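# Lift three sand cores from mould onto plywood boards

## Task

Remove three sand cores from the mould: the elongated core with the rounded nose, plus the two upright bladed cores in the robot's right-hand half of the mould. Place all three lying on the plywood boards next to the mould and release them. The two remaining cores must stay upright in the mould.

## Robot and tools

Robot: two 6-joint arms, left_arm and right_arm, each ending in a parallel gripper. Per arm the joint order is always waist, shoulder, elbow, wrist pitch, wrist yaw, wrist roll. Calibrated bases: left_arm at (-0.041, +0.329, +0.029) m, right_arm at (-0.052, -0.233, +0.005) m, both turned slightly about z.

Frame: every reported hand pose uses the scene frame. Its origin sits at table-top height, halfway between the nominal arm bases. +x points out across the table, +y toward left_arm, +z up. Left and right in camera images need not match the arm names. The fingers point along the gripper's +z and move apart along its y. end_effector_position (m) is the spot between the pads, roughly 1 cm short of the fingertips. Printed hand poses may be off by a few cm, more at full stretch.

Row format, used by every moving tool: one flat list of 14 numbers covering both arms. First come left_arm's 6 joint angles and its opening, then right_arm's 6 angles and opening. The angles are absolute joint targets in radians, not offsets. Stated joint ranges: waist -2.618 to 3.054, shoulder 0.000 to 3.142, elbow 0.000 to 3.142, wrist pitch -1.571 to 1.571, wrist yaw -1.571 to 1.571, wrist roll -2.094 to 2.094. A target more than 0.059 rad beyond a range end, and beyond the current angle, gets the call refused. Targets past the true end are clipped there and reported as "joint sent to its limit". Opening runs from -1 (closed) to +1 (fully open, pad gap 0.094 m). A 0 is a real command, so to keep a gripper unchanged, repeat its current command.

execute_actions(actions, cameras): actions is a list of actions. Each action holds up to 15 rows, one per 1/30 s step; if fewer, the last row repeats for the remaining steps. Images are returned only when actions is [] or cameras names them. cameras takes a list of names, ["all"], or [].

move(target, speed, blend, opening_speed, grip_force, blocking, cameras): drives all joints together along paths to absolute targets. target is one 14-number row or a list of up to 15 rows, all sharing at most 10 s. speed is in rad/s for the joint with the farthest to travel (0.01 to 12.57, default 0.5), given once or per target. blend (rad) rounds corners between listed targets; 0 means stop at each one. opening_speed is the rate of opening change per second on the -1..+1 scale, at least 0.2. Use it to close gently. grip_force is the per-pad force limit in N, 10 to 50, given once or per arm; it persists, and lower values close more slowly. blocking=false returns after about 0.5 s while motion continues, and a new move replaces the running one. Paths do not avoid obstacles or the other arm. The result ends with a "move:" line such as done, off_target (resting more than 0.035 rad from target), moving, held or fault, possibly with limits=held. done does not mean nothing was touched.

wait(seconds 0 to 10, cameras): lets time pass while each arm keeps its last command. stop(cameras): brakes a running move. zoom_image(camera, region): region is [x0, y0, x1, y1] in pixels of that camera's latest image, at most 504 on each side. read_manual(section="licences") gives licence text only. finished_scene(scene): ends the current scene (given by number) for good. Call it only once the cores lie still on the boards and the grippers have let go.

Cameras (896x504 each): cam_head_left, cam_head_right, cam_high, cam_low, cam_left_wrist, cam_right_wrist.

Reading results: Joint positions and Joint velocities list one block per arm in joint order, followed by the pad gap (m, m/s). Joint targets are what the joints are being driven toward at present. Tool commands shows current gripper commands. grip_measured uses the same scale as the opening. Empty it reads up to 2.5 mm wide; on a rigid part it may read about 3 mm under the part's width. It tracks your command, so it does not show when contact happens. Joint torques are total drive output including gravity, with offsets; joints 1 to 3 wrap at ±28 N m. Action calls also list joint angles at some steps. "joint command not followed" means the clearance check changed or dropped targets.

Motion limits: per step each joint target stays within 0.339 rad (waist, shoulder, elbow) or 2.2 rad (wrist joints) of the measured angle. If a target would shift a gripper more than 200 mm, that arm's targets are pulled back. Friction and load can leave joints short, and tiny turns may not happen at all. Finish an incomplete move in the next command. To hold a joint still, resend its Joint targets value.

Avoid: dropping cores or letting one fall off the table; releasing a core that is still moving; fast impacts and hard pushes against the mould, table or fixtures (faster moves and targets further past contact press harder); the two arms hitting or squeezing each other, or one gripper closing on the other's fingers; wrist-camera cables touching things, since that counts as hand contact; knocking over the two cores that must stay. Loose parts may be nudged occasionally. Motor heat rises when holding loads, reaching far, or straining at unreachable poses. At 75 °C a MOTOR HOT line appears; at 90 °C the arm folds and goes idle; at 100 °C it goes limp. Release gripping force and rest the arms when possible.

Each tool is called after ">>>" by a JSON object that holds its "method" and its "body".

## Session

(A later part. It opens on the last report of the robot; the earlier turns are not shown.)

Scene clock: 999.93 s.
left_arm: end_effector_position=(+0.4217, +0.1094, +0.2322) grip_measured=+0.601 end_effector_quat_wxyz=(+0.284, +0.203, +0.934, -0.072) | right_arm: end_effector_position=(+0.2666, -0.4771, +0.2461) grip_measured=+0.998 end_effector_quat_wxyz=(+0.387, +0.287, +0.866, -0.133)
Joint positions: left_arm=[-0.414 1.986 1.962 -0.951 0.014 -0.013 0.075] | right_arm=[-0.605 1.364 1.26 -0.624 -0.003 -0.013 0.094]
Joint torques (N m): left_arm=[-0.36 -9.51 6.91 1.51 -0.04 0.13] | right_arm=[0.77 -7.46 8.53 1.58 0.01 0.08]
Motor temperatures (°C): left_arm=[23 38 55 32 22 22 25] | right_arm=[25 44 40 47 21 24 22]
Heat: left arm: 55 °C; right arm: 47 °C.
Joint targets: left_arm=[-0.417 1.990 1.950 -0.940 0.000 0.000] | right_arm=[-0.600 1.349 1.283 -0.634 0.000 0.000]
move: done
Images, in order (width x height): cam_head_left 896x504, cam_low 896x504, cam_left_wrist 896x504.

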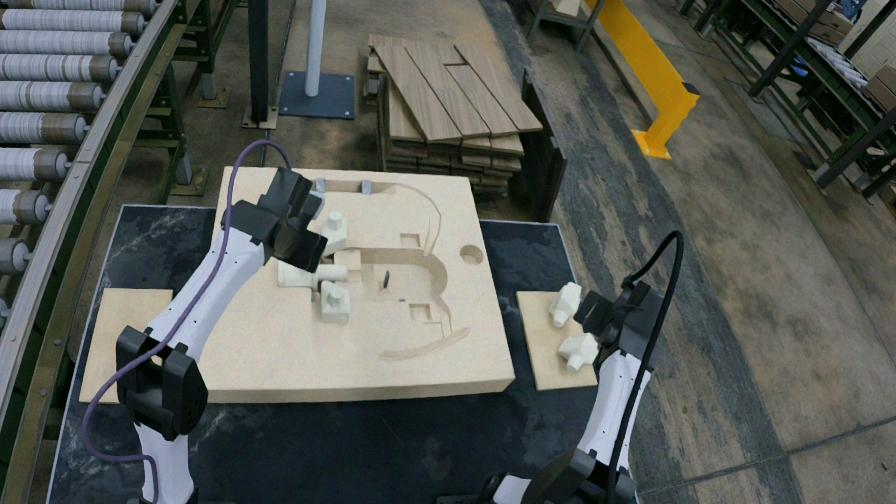

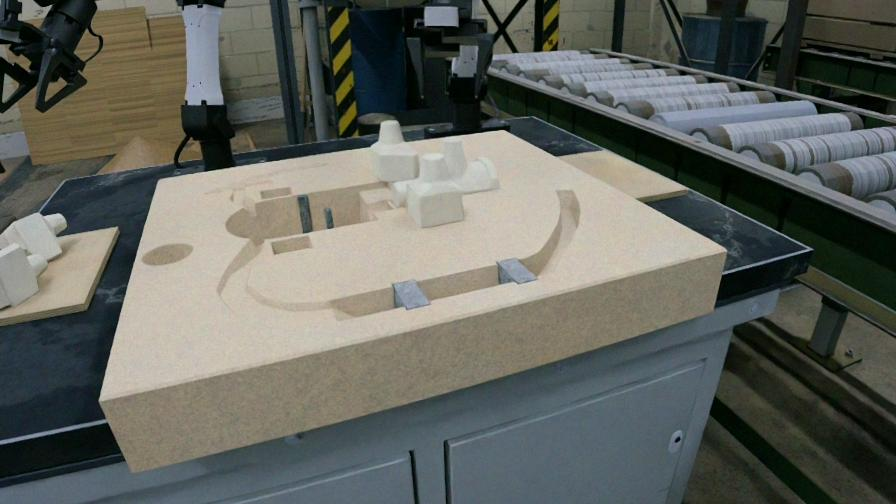

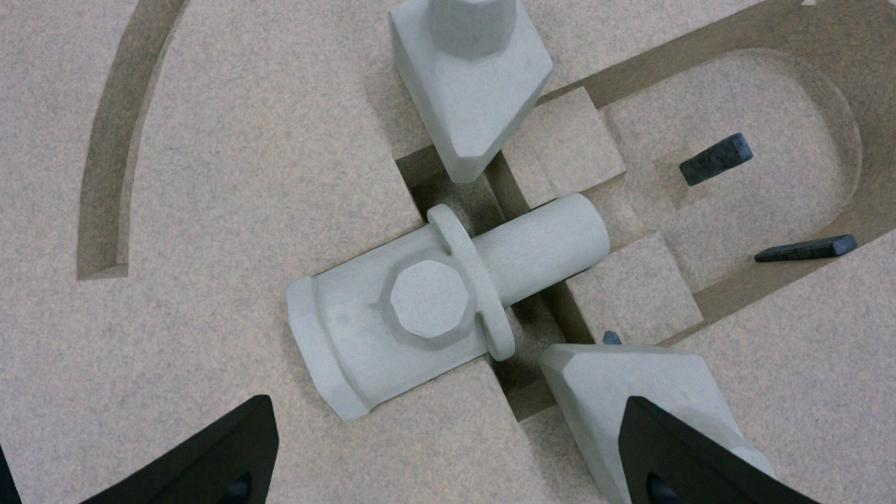

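>>> {"method": "move", "body": {"target": [-0.415, 2.045, 1.89, -0.81, 0.0, 0.0, 0.6, -0.60, 1.349, 1.283, -0.634, 0.0, 0.0, 1.0], "speed": 0.25, "cameras": ["cam_left_wrist", "cam_low"]}}

Scene clock: 1028.17 s.
left_arm: end_effector_position=(+0.4407, +0.1005, +0.2049) grip_measured=+0.601 end_effector_quat_wxyz=(+0.297, +0.203, +0.930, -0.075) | right_arm: end_effector_position=(+0.2666, -0.4771, +0.2461) grip_measured=+0.998 end_effector_quat_wxyz=(+0.387, +0.287, +0.866, -0.133)
Joint positions: left_arm=[-0.414 2.034 1.905 -0.821 0.014 -0.013 0.075] | right_arm=[-0.605 1.364 1.26 -0.624 -0.003 -0.013 0.094]
Joint torques (N m): left_arm=[-0.25 -9.28 6.76 1.55 -0.05 0.14] | right_arm=[0.9 -7.31 8.7 1.58 0.01 0.06]
Motor temperatures (°C): left_arm=[23 47 50 33 22 22 25] | right_arm=[25 43 43 46 21 24 22]
Heat: left arm: 50 °C; right arm: 46 °C.
Joint targets: left_arm=[-0.415 2.045 1.890 -0.810 0.000 0.000] | right_arm=[-0.600 1.349 1.283 -0.634 0.000 0.000]
move: done
Images, in order (width x height): cam_low 896x504, cam_left_wrist 896x504.

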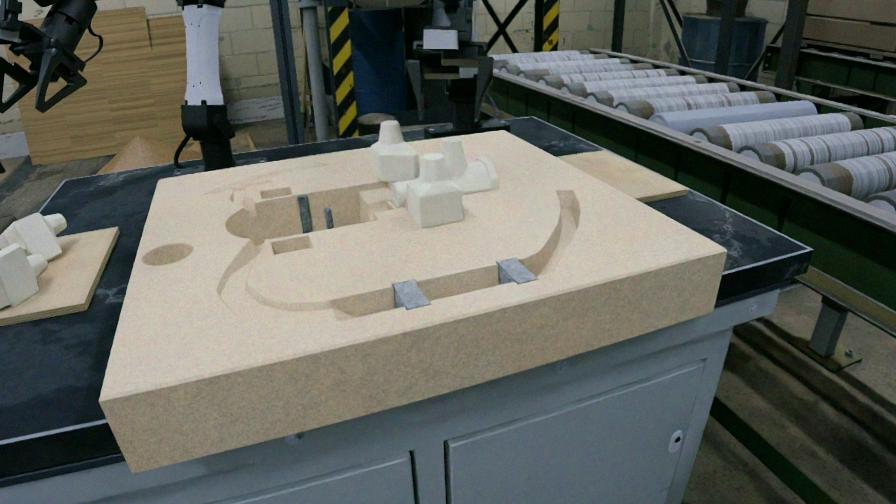

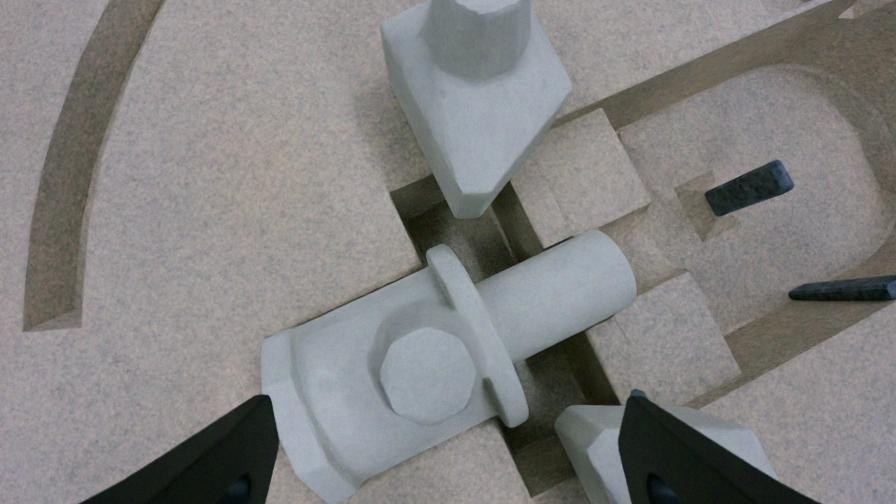

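>>> {"method": "move", "body": {"target": [-0.4074, 2.105, 1.822, -0.697, 0.0, 0.0, 0.6, -0.60, 1.349, 1.283, -0.634, 0.0, 0.0, 1.0], "speed": 0.2, "cameras": ["cam_left_wrist", "cam_low"]}}

Scene clock: 1052.10 s.
left_arm: end_effector_position=(+0.4519, +0.0953, +0.1638) grip_measured=+0.601 end_effector_quat_wxyz=(+0.290, +0.203, +0.932, -0.073) | right_arm: end_effector_position=(+0.2666, -0.4771, +0.2461) grip_measured=+0.998 end_effector_quat_wxyz=(+0.387, +0.287, +0.866, -0.133)
Joint positions: left_arm=[-0.414 2.092 1.838 -0.709 0.014 -0.013 0.075] | right_arm=[-0.605 1.364 1.26 -0.624 -0.003 -0.013 0.094]
Joint torques (N m): left_arm=[0.58 -9.7 6.67 1.58 -0.05 0.14] | right_arm=[0.81 -7.54 8.55 1.58 -0.02 0.07]
Heat: left arm: 49 °C; right arm: 45 °C.
Joint targets: left_arm=[-0.407 2.105 1.822 -0.697 0.000 0.000] | right_arm=[-0.600 1.349 1.283 -0.634 0.000 0.000]
move: done
Images, in order (width x height): cam_low 896x504, cam_left_wrist 896x504.

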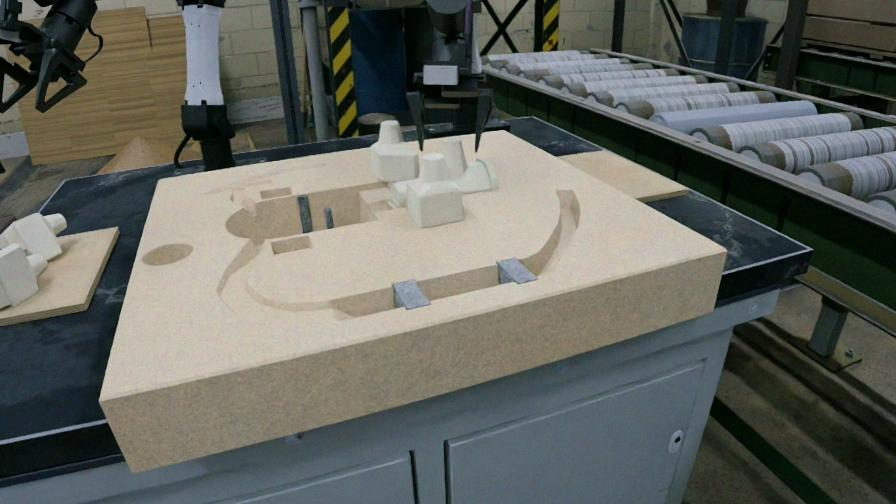

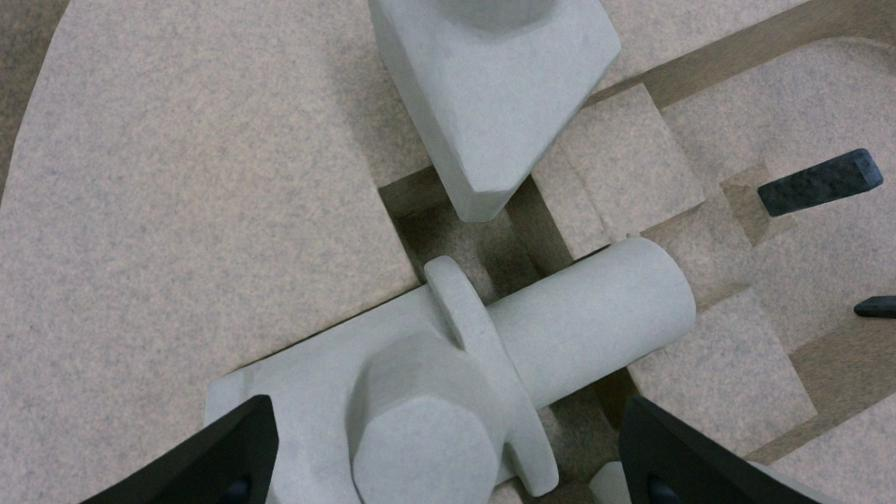

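>>> {"method": "move", "body": {"target": [-0.397, 2.113, 1.822, -0.697, 0.0, 0.0, 0.6, -0.60, 1.349, 1.283, -0.634, 0.0, 0.0, 1.0], "speed": 0.2}}

>>> {"method": "move", "body": {"target": [-0.397, 2.113, 1.822, -0.697, 0.0, 0.0, -0.6, -0.60, 1.349, 1.283, -0.634, 0.0, 0.0, 1.0], "speed": 0.2, "opening_speed": 0.5, "grip_force": [40, 50], "cameras": ["cam_left_wrist", "cam_low"]}}

Scene clock: 1059.70 s.
left_arm: end_effector_position=(+0.4552, +0.1017, +0.1615) grip_measured=+0.601 end_effector_quat_wxyz=(+0.289, +0.197, +0.934, -0.071) | right_arm: end_effector_position=(+0.2666, -0.4771, +0.2461) grip_measured=+0.998 end_effector_quat_wxyz=(+0.387, +0.287, +0.866, -0.133)
Joint positions: left_arm=[-0.401 2.097 1.838 -0.708 0.014 -0.013 0.075] | right_arm=[-0.605 1.364 1.26 -0.624 -0.003 -0.013 0.094]
Joint torques (N m): left_arm=[0.27 -9.62 6.74 1.52 -0.06 0.12] | right_arm=[0.83 -7.62 8.46 1.54 0.01 0.04]
Heat: left arm: 48 °C; right arm: 45 °C.
Joint targets: left_arm=[-0.397 2.113 1.822 -0.697 0.000 0.000] | right_arm=[-0.600 1.349 1.283 -0.634 0.000 0.000]
move: done

Scene clock: 1062.30 s.
left_arm: end_effector_position=(+0.4547, +0.1004, +0.1616) grip_measured=-0.277 end_effector_quat_wxyz=(+0.289, +0.198, +0.934, -0.072) | right_arm: end_effector_position=(+0.2666, -0.4771, +0.2461) grip_measured=+0.998 end_effector_quat_wxyz=(+0.387, +0.287, +0.866, -0.133)
Joint positions: left_arm=[-0.403 2.097 1.838 -0.707 0.016 -0.012 0.034] | right_arm=[-0.605 1.364 1.26 -0.624 -0.003 -0.013 0.094]
Joint torques (N m): left_arm=[0.4 -9.32 6.74 1.51 -0.06 0.16] | right_arm=[0.73 -7.62 8.62 1.58 0.02 0.1]
Heat: left arm: 48 °C; right arm: 45 °C.
Joint targets: left_arm=[-0.397 2.113 1.822 -0.697 0.000 0.000] | right_arm=[-0.600 1.349 1.283 -0.634 0.000 0.000]
grip_force (N): 40, 50
move: done
Images, in order (width x height): cam_low 896x504, cam_left_wrist 896x504.

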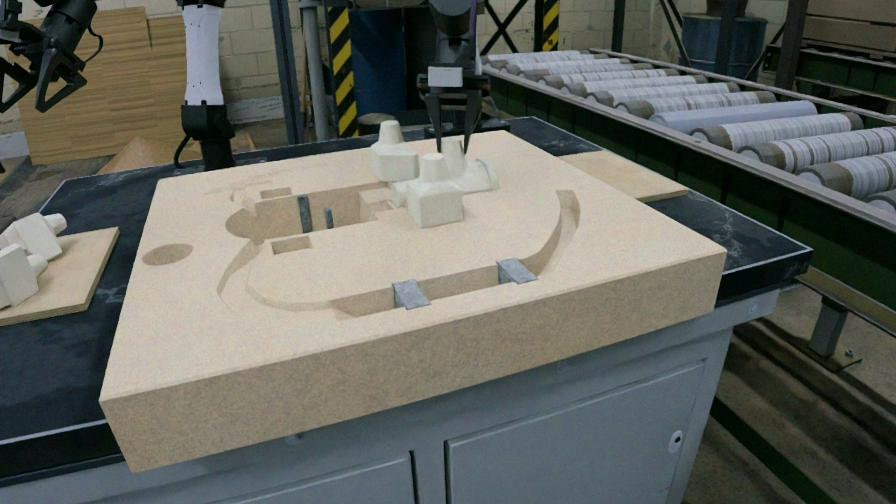

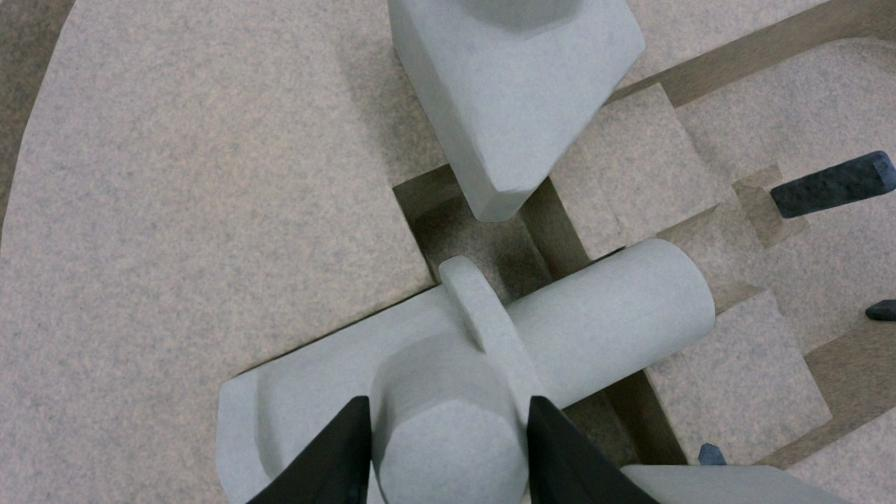

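>>> {"method": "move", "body": {"target": [[-0.397, 2.115, 1.93, -0.75, 0.0, 0.0, -0.6, -0.60, 1.349, 1.283, -0.634, 0.0, 0.0, 1.0],[-0.397, 2.133, 2.08, -0.86, 0.0, 0.0, -0.6, -0.60, 1.349, 1.283, -0.634, 0.0, 0.0, 1.0],[-0.397, 2.20, 2.37, -1.07, 0.0, 0.0, -0.6, -0.60, 1.349, 1.283, -0.634, 0.0, 0.0, 1.0]], "speed": [0.12,0.2,0.3], "blend": [0.02,0.03,0], "cameras": ["cam_left_wrist", "cam_low"]}}

Scene clock: 1095.57 s.
left_arm: end_effector_position=(+0.4525, +0.1018, +0.2225) grip_measured=-0.279 end_effector_quat_wxyz=(+0.257, +0.201, +0.943, -0.064) | right_arm: end_effector_position=(+0.2666, -0.4771, +0.2461) grip_measured=+0.998 end_effector_quat_wxyz=(+0.387, +0.287, +0.866, -0.133)
Joint positions: left_arm=[-0.403 2.214 2.306 -1.128 0.014 -0.011 0.034] | right_arm=[-0.605 1.364 1.26 -0.624 -0.003 -0.013 0.094]
Joint torques (N m): left_arm=[0.39 -12.33 13.45 1.88 -0.05 0.12] | right_arm=[0.84 -7.45 8.68 1.53 0.02 0.07]
Heat: left arm: 50 °C; right arm: 46 °C.
Joint targets: left_arm=[-0.397 2.200 2.370 -1.070 0.000 0.000] | right_arm=[-0.600 1.349 1.283 -0.634 0.000 0.000]
grip_force (N): 40, 50
move: off_target (left_arm); left_arm: the elbow is farthest, 0.064 rad from its target
Images, in order (width x height): cam_low 896x504, cam_left_wrist 896x504.

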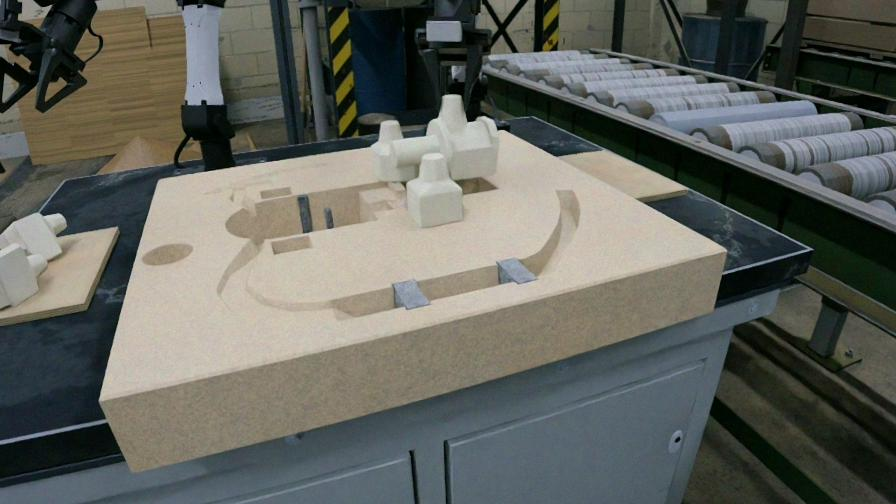

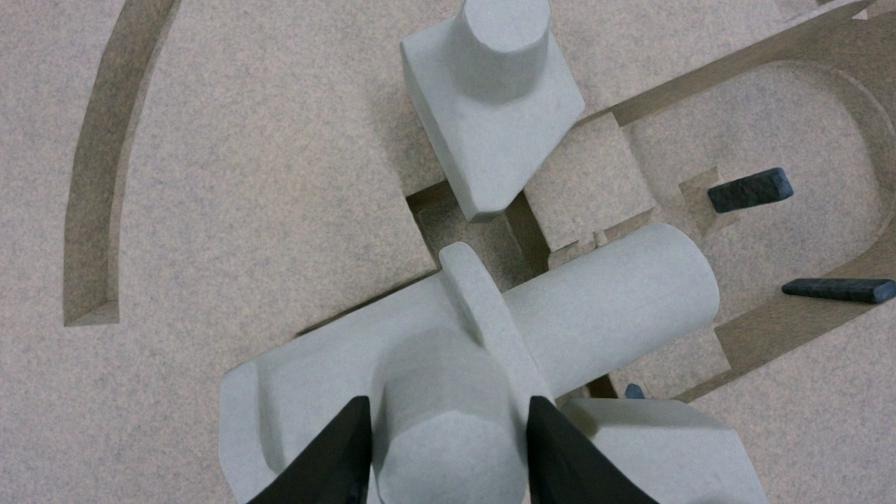

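>>> {"method": "move", "body": {"target": [[-0.397, 2.19, 2.45, -1.09, 0.0, 0.0, -0.6, -0.60, 1.349, 1.283, -0.634, 0.0, 0.0, 1.0],[-0.228, 1.98, 2.09, -0.98, 0.0, 0.0, -0.6, -0.60, 1.349, 1.283, -0.634, 0.0, 0.0, 1.0]], "speed": [0.25,0.25], "blend": [0.02,0], "cameras": ["cam_left_wrist", "cam_low", "cam_head_left"]}}

Scene clock: 1104.50 s.
left_arm: end_effector_position=(+0.4560, +0.1995, +0.2318) grip_measured=-0.279 end_effector_quat_wxyz=(+0.266, +0.117, +0.956, -0.039) | right_arm: end_effector_position=(+0.2666, -0.4771, +0.2461) grip_measured=+0.998 end_effector_quat_wxyz=(+0.387, +0.287, +0.866, -0.133)
Joint positions: left_arm=[-0.228 2.052 2.085 -1.059 0.009 -0.011 0.034] | right_arm=[-0.605 1.364 1.26 -0.624 -0.003 -0.013 0.094]
Joint torques (N m): left_arm=[-0.14 -16.4 8.31 2.12 -0.01 0.11] | right_arm=[0.84 -7.51 8.49 1.54 0.03 0.05]
Motor temperatures (°C): left_arm=[23 53 50 35 22 22 26] | right_arm=[25 42 46 44 21 24 22]
Heat: left arm: 53 °C; right arm: 46 °C.
Joint targets: left_arm=[-0.228 1.980 2.090 -0.980 0.000 0.000] | right_arm=[-0.600 1.349 1.283 -0.634 0.000 0.000]
grip_force (N): 40, 50
move: off_target (left_arm); left_arm: the wrist pitch is farthest, 0.079 rad from its target
Images, in order (width x height): cam_head_left 896x504, cam_low 896x504, cam_left_wrist 896x504.

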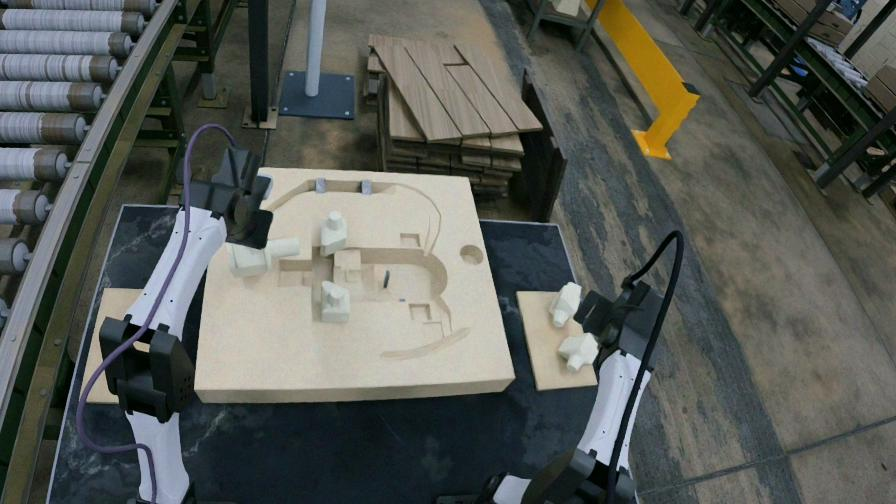

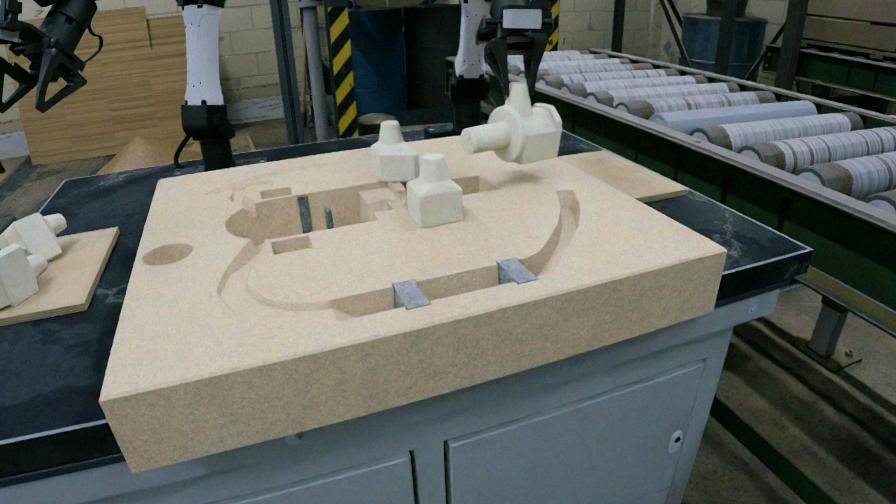

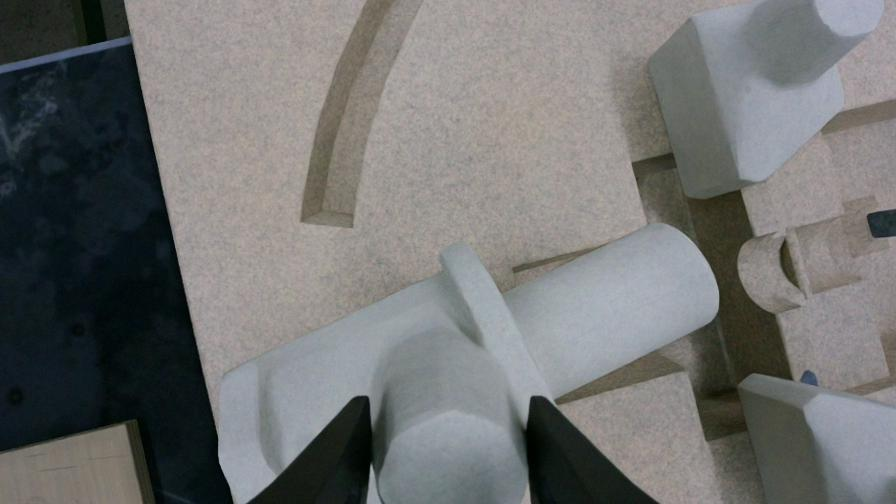

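>>> {"method": "move", "body": {"target": [0.366, 1.52, 1.53, -0.90, -0.248, -0.377, -0.6, -0.60, 1.349, 1.283, -0.634, 0.0, 0.0, 1.0], "speed": 0.4, "cameras": ["cam_left_wrist", "cam_high", "cam_head_left"]}}

Scene clock: 1110.07 s.
left_arm: end_effector_position=(+0.3166, +0.4980, +0.2467) grip_measured=-0.280 end_effector_quat_wxyz=(+0.269, -0.361, +0.887, +0.103) | right_arm: end_effector_position=(+0.2666, -0.4771, +0.2461) grip_measured=+0.998 end_effector_quat_wxyz=(+0.387, +0.287, +0.866, -0.133)
Joint positions: left_arm=[0.37 1.57 1.525 -0.979 -0.219 -0.366 0.034] | right_arm=[-0.605 1.364 1.26 -0.624 -0.003 -0.013 0.094]
Joint torques (N m): left_arm=[-0.55 -10.63 8.46 2.1 -0.33 -0.06] | right_arm=[0.7 -7.47 8.65 1.54 0.01 0.07]
Motor temperatures (°C): left_arm=[23 56 50 36 22 22 26] | right_arm=[25 42 46 44 21 24 22]
Heat: left arm: 56 °C; right arm: 46 °C.
Joint targets: left_arm=[0.366 1.520 1.530 -0.900 -0.248 -0.377] | right_arm=[-0.600 1.349 1.283 -0.634 0.000 0.000]
grip_force (N): 40, 50
move: off_target (left_arm); left_arm: the wrist pitch is farthest, 0.079 rad from its target
Images, in order (width x height): cam_head_left 896x504, cam_high 896x504, cam_left_wrist 896x504.

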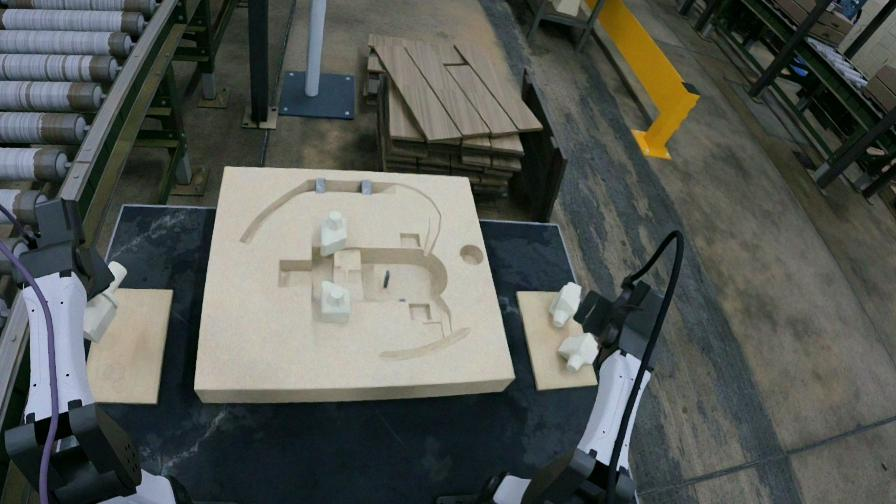

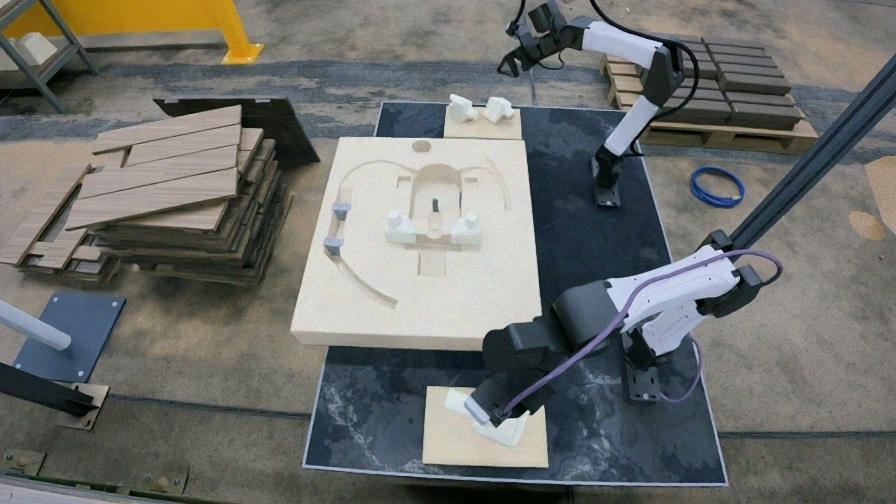

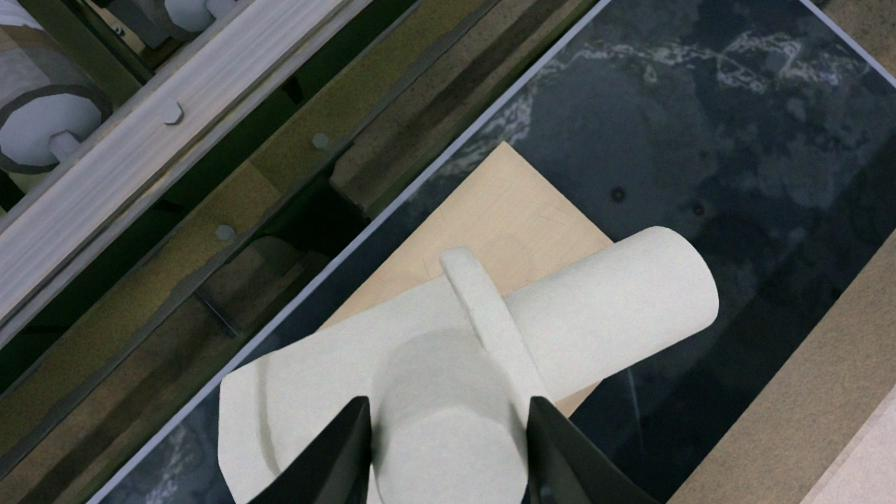

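>>> {"method": "move", "body": {"target": [0.366, 1.495, 1.145, -0.535, -0.248, -0.377, -0.6, -0.60, 1.349, 1.283, -0.634, 0.0, 0.0, 1.0], "speed": 0.25, "cameras": ["cam_left_wrist", "cam_high", "cam_head_left"]}}

>>> {"method": "zoom_image", "body": {"camera": "cam_high", "region": [400, 320, 620, 480]}}

Scene clock: 1125.03 s.
left_arm: end_effector_position=(+0.3118, +0.4963, +0.1548) grip_measured=-0.280 end_effector_quat_wxyz=(+0.268, -0.362, +0.887, +0.103) | right_arm: end_effector_position=(+0.2666, -0.4771, +0.2461) grip_measured=+0.998 end_effector_quat_wxyz=(+0.387, +0.287, +0.866, -0.133)
Joint positions: left_arm=[0.37 1.548 1.137 -0.615 -0.219 -0.366 0.034] | right_arm=[-0.605 1.364 1.26 -0.624 -0.003 -0.013 0.094]
Joint torques (N m): left_arm=[-0.49 -10.76 8.65 2.14 -0.35 -0.09] | right_arm=[0.85 -7.56 8.59 1.51 -0.01 0.08]
Motor temperatures (°C): left_arm=[23 56 49 37 22 22 26] | right_arm=[25 42 46 44 21 24 22]
Heat: left arm: 56 °C; right arm: 46 °C.
Joint targets: left_arm=[0.366 1.495 1.145 -0.535 -0.248 -0.377] | right_arm=[-0.600 1.349 1.283 -0.634 0.000 0.000]
grip_force (N): 40, 50
move: off_target (left_arm); left_arm: the wrist pitch is farthest, 0.080 rad from its target
Images, in order (width x height): cam_head_left 896x504, cam_high 896x504, cam_left_wrist 896x504.

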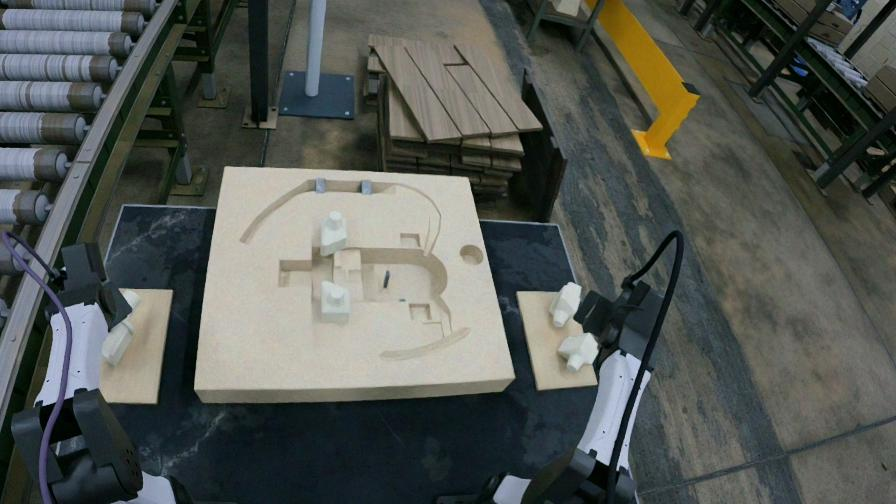

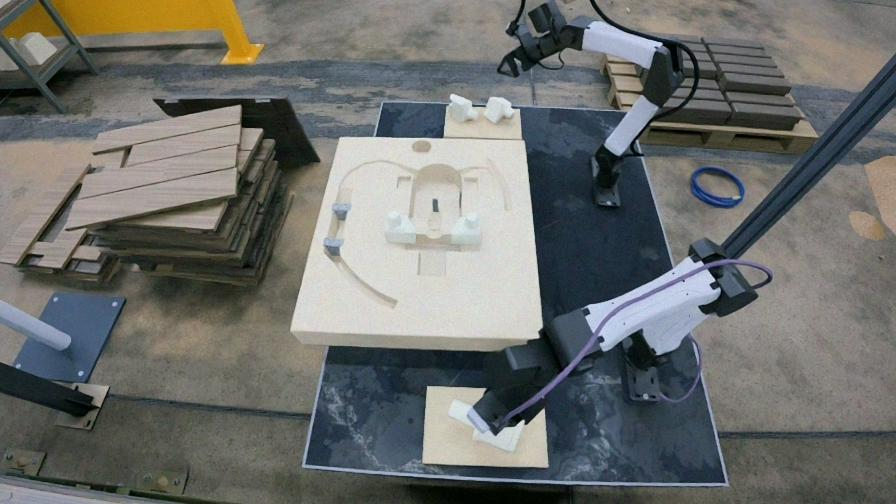

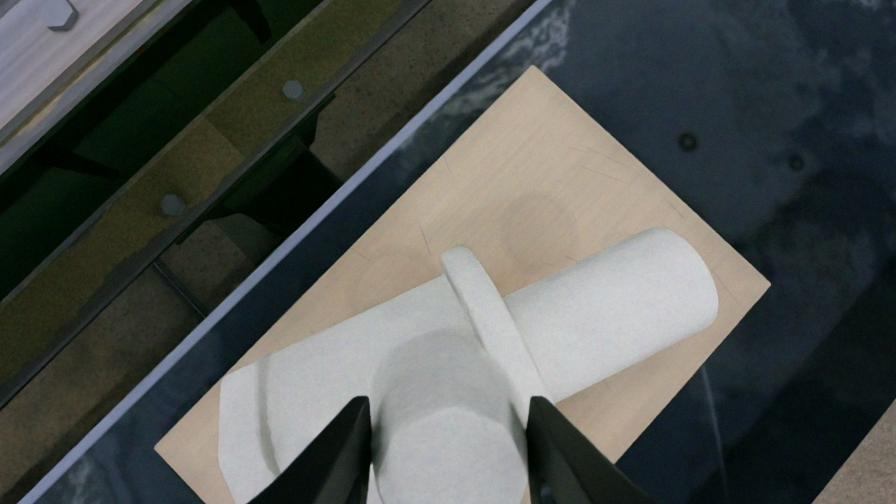

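Scaled by 2.291 from the camera's 896x504 image, which has a finer 1280x720 frame.

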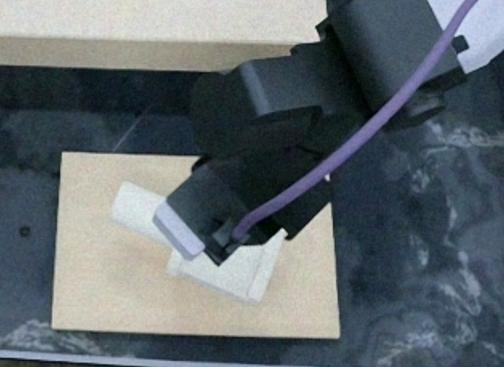

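>>> {"method": "move", "body": {"target": [0.366, 1.502, 1.115, -0.495, -0.248, -0.377, -0.6, -0.60, 1.349, 1.283, -0.634, 0.0, 0.0, 1.0], "speed": 0.1}}

>>> {"method": "move", "body": {"target": [0.366, 1.506, 1.097, -0.473, -0.248, -0.377, -0.6, -0.60, 1.349, 1.283, -0.634, 0.0, 0.0, 1.0], "speed": 0.1, "cameras": ["cam_left_wrist", "cam_high"]}}

Scene clock: 1130.30 s.
left_arm: end_effector_position=(+0.3123, +0.4964, +0.1490) grip_measured=-0.280 end_effector_quat_wxyz=(+0.273, -0.362, +0.886, +0.102) | right_arm: end_effector_position=(+0.2666, -0.4771, +0.2461) grip_measured=+0.998 end_effector_quat_wxyz=(+0.387, +0.287, +0.866, -0.133)
Joint positions: left_arm=[0.37 1.547 1.109 -0.579 -0.219 -0.366 0.034] | right_arm=[-0.605 1.364 1.26 -0.624 -0.003 -0.013 0.094]
Joint torques (N m): left_arm=[-0.47 -10.06 8.53 2.16 -0.35 -0.09] | right_arm=[0.75 -7.38 8.59 1.56 0.02 0.07]
Motor temperatures (°C): left_arm=[23 56 49 37 22 22 26] | right_arm=[25 42 46 44 21 24 22]
Heat: left arm: 56 °C; right arm: 46 °C.
Joint targets: left_arm=[0.366 1.502 1.115 -0.495 -0.248 -0.377] | right_arm=[-0.600 1.349 1.283 -0.634 0.000 0.000]
grip_force (N): 40, 50
move: off_target (left_arm); left_arm: the wrist pitch is farthest, 0.084 rad from its target

Scene clock: 1131.27 s.
left_arm: end_effector_position=(+0.3121, +0.4963, +0.1450) grip_measured=-0.280 end_effector_quat_wxyz=(+0.274, -0.362, +0.885, +0.102) | right_arm: end_effector_position=(+0.2666, -0.4771, +0.2461) grip_measured=+0.998 end_effector_quat_wxyz=(+0.387, +0.287, +0.866, -0.133)
Joint positions: left_arm=[0.37 1.547 1.091 -0.557 -0.219 -0.366 0.034] | right_arm=[-0.605 1.364 1.26 -0.624 -0.003 -0.013 0.094]
Joint torques (N m): left_arm=[-0.47 -9.74 8.49 2.19 -0.35 -0.09] | right_arm=[0.8 -7.53 8.61 1.57 0 0.06]
Motor temperatures (°C): left_arm=[23 56 49 37 22 22 26] | right_arm=[25 42 46 44 21 24 22]
Heat: left arm: 56 °C; right arm: 46 °C.
Joint targets: left_arm=[0.366 1.506 1.097 -0.473 -0.248 -0.377] | right_arm=[-0.600 1.349 1.283 -0.634 0.000 0.000]
grip_force (N): 40, 50
move: off_target (left_arm); left_arm: the wrist pitch is farthest, 0.084 rad from its target
Images, in order (width x height): cam_high 896x504, cam_left_wrist 896x504.

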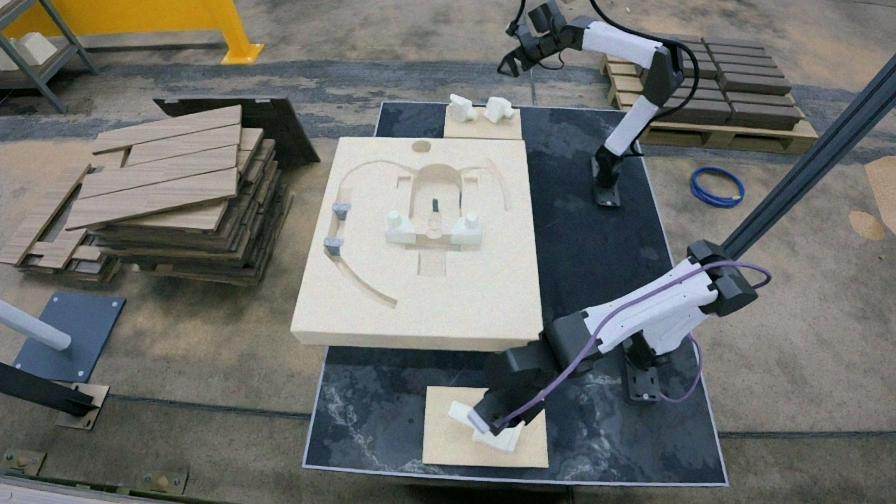

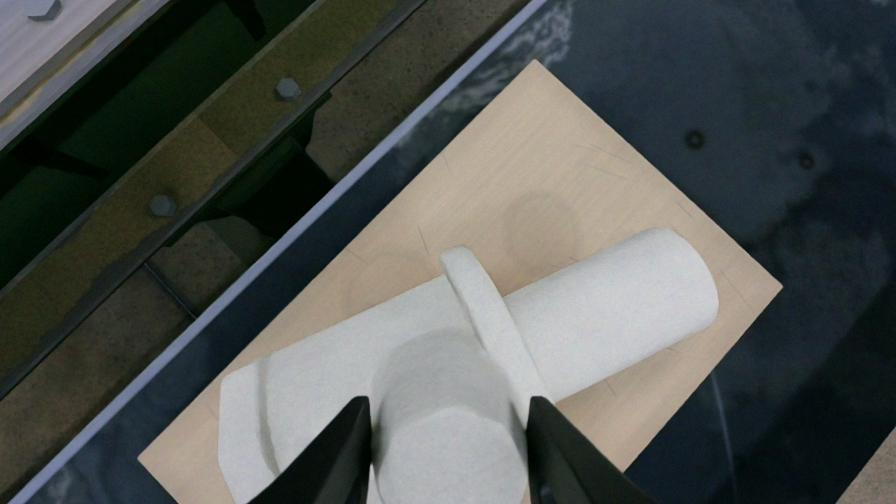

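>>> {"method": "move", "body": {"target": [0.366, 1.510, 1.078, -0.449, -0.248, -0.377, -0.6, -0.60, 1.349, 1.283, -0.634, 0.0, 0.0, 1.0], "speed": 0.1}}

>>> {"method": "move", "body": {"target": [0.366, 1.514, 1.059, -0.425, -0.248, -0.377, -0.6, -0.60, 1.349, 1.283, -0.634, 0.0, 0.0, 1.0], "speed": 0.1, "cameras": ["cam_left_wrist", "cam_high"]}}

Scene clock: 1135.13 s.
left_arm: end_effector_position=(+0.3119, +0.4963, +0.1409) grip_measured=-0.280 end_effector_quat_wxyz=(+0.276, -0.362, +0.884, +0.102) | right_arm: end_effector_position=(+0.2666, -0.4771, +0.2461) grip_measured=+0.998 end_effector_quat_wxyz=(+0.387, +0.287, +0.866, -0.133)
Joint positions: left_arm=[0.37 1.547 1.072 -0.534 -0.219 -0.366 0.034] | right_arm=[-0.605 1.364 1.26 -0.624 -0.003 -0.013 0.094]
Joint torques (N m): left_arm=[-0.47 -9.42 8.49 2.2 -0.35 -0.08] | right_arm=[0.77 -7.45 8.69 1.53 -0.02 0.04]
Motor temperatures (°C): left_arm=[23 56 50 37 22 22 26] | right_arm=[25 42 46 44 21 24 22]
Heat: left arm: 56 °C; right arm: 46 °C.
Joint targets: left_arm=[0.366 1.510 1.078 -0.449 -0.248 -0.377] | right_arm=[-0.600 1.349 1.283 -0.634 0.000 0.000]
grip_force (N): 40, 50
move: off_target (left_arm); left_arm: the wrist pitch is farthest, 0.085 rad from its target

Scene clock: 1136.10 s.
left_arm: end_effector_position=(+0.3116, +0.4962, +0.1367) grip_measured=-0.280 end_effector_quat_wxyz=(+0.278, -0.362, +0.884, +0.102) | right_arm: end_effector_position=(+0.2666, -0.4771, +0.2461) grip_measured=+0.998 end_effector_quat_wxyz=(+0.387, +0.287, +0.866, -0.133)
Joint positions: left_arm=[0.37 1.547 1.053 -0.511 -0.219 -0.366 0.034] | right_arm=[-0.605 1.364 1.26 -0.624 -0.003 -0.013 0.094]
Joint torques (N m): left_arm=[-0.47 -9.03 8.4 2.2 -0.35 -0.08] | right_arm=[0.76 -7.41 8.7 1.53 0 0.06]
Motor temperatures (°C): left_arm=[23 56 50 38 22 22 26] | right_arm=[25 42 46 44 21 24 22]
Heat: left arm: 56 °C; right arm: 46 °C.
Joint targets: left_arm=[0.366 1.514 1.059 -0.425 -0.248 -0.377] | right_arm=[-0.600 1.349 1.283 -0.634 0.000 0.000]
grip_force (N): 40, 50
move: off_target (left_arm); left_arm: the wrist pitch is farthest, 0.086 rad from its target
Images, in order (width x height): cam_high 896x504, cam_left_wrist 896x504.

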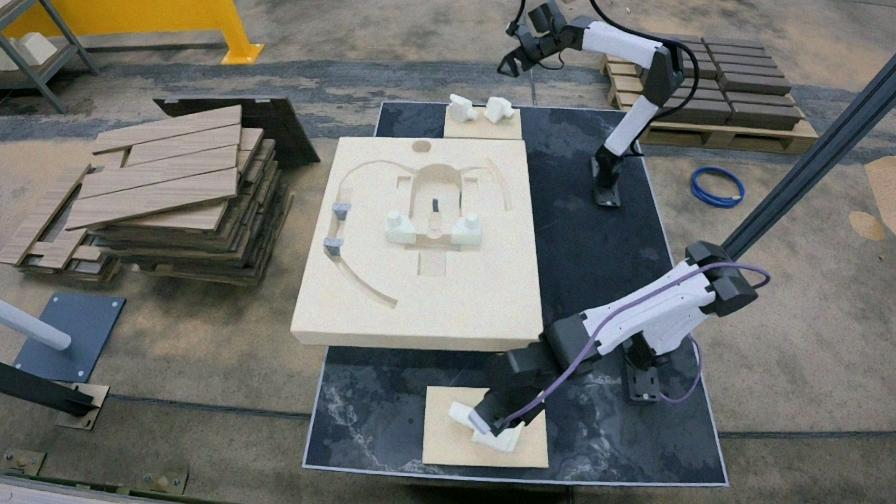

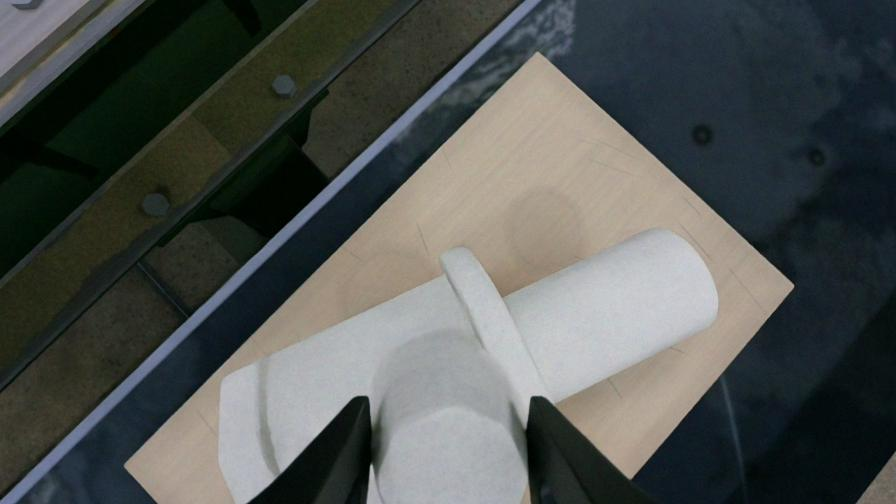

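>>> {"method": "move", "body": {"target": [0.366, 1.518, 1.040, -0.401, -0.248, -0.377, -0.6, -0.60, 1.349, 1.283, -0.634, 0.0, 0.0, 1.0], "speed": 0.1}}

>>> {"method": "move", "body": {"target": [0.366, 1.522, 1.021, -0.377, -0.248, -0.377, -0.6, -0.60, 1.349, 1.283, -0.634, 0.0, 0.0, 1.0], "speed": 0.1}}

>>> {"method": "move", "body": {"target": [0.366, 1.526, 1.002, -0.353, -0.248, -0.377, -0.6, -0.60, 1.349, 1.283, -0.634, 0.0, 0.0, 1.0], "speed": 0.1, "cameras": ["cam_left_wrist", "cam_high", "cam_head_left"]}}

Scene clock: 1141.50 s.
left_arm: end_effector_position=(+0.3113, +0.4961, +0.1328) grip_measured=-0.280 end_effector_quat_wxyz=(+0.281, -0.362, +0.883, +0.102) | right_arm: end_effector_position=(+0.2666, -0.4771, +0.2461) grip_measured=+0.998 end_effector_quat_wxyz=(+0.387, +0.287, +0.866, -0.133)
Joint positions: left_arm=[0.37 1.547 1.034 -0.488 -0.219 -0.366 0.034] | right_arm=[-0.605 1.364 1.26 -0.624 -0.003 -0.013 0.094]
Joint torques (N m): left_arm=[-0.5 -8.65 8.38 2.2 -0.36 -0.09] | right_arm=[0.77 -7.62 8.76 1.58 0.03 0.11]
Motor temperatures (°C): left_arm=[23 55 50 38 22 22 26] | right_arm=[25 42 46 44 21 24 22]
Heat: left arm: 55 °C; right arm: 46 °C.
Joint targets: left_arm=[0.366 1.518 1.040 -0.401 -0.248 -0.377] | right_arm=[-0.600 1.349 1.283 -0.634 0.000 0.000]
grip_force (N): 40, 50
move: off_target (left_arm); left_arm: the wrist pitch is farthest, 0.087 rad from its target

Scene clock: 1142.47 s.
left_arm: end_effector_position=(+0.3108, +0.4959, +0.1287) grip_measured=-0.280 end_effector_quat_wxyz=(+0.283, -0.362, +0.883, +0.102) | right_arm: end_effector_position=(+0.2666, -0.4771, +0.2461) grip_measured=+0.998 end_effector_quat_wxyz=(+0.387, +0.287, +0.866, -0.133)
Joint positions: left_arm=[0.37 1.547 1.015 -0.464 -0.219 -0.366 0.034] | right_arm=[-0.605 1.364 1.26 -0.624 -0.003 -0.013 0.094]
Joint torques (N m): left_arm=[-0.49 -8.32 8.42 2.26 -0.35 -0.08] | right_arm=[0.77 -7.58 8.49 1.58 0.01 0.08]
Heat: left arm: 54 °C; right arm: 46 °C.
Joint targets: left_arm=[0.366 1.522 1.021 -0.377 -0.248 -0.377] | right_arm=[-0.600 1.349 1.283 -0.634 0.000 0.000]
grip_force (N): 40, 50
move: off_target (left_arm); left_arm: the wrist pitch is farthest, 0.087 rad from its target

Scene clock: 1143.27 s.
left_arm: end_effector_position=(+0.3126, +0.4966, +0.1270) grip_measured=-0.280 end_effector_quat_wxyz=(+0.290, -0.362, +0.880, +0.102) | right_arm: end_effector_position=(+0.2666, -0.4771, +0.2461) grip_measured=+0.998 end_effector_quat_wxyz=(+0.387, +0.287, +0.866, -0.133)
Joint positions: left_arm=[0.37 1.547 1 -0.434 -0.219 -0.366 0.034] | right_arm=[-0.605 1.364 1.26 -0.624 -0.003 -0.013 0.094]
Joint torques (N m): left_arm=[-0.5 -7.99 8.12 2.21 -0.34 -0.09] | right_arm=[0.66 -7.56 8.75 1.56 0.02 0.08]
Heat: left arm: 54 °C; right arm: 46 °C.
Joint targets: left_arm=[0.366 1.526 1.002 -0.353 -0.248 -0.377] | right_arm=[-0.600 1.349 1.283 -0.634 0.000 0.000]
grip_force (N): 40, 50
move: off_target (left_arm); left_arm: the wrist pitch is farthest, 0.081 rad from its target
Images, in order (width x height): cam_head_left 896x504, cam_high 896x504, cam_left_wrist 896x504.

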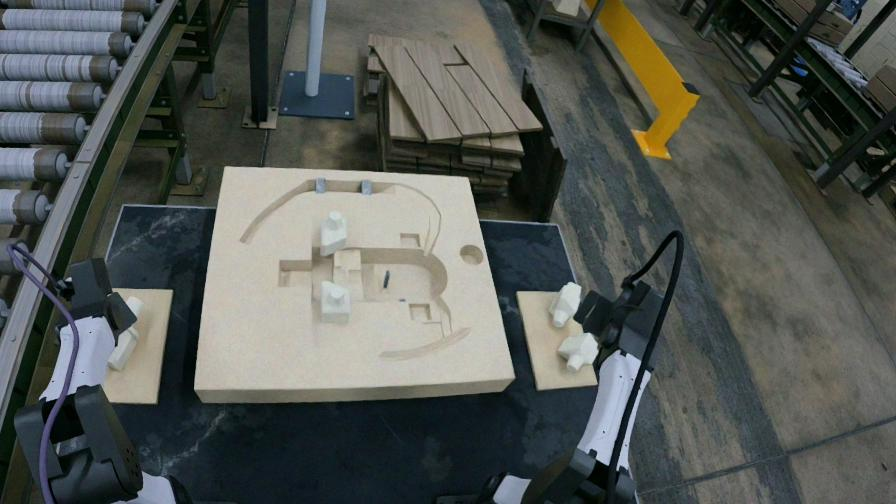

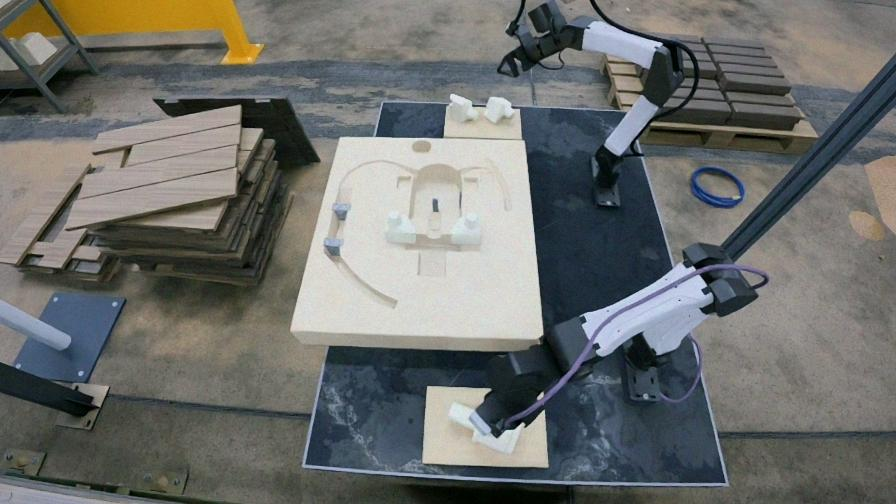

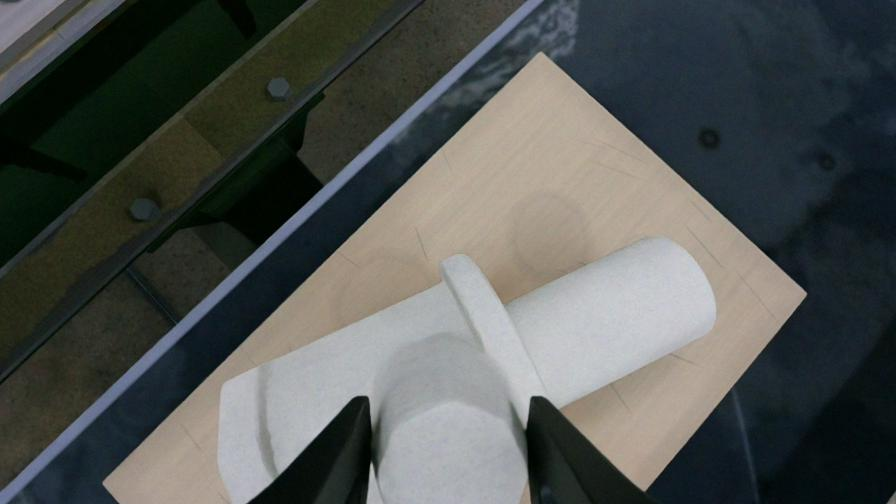

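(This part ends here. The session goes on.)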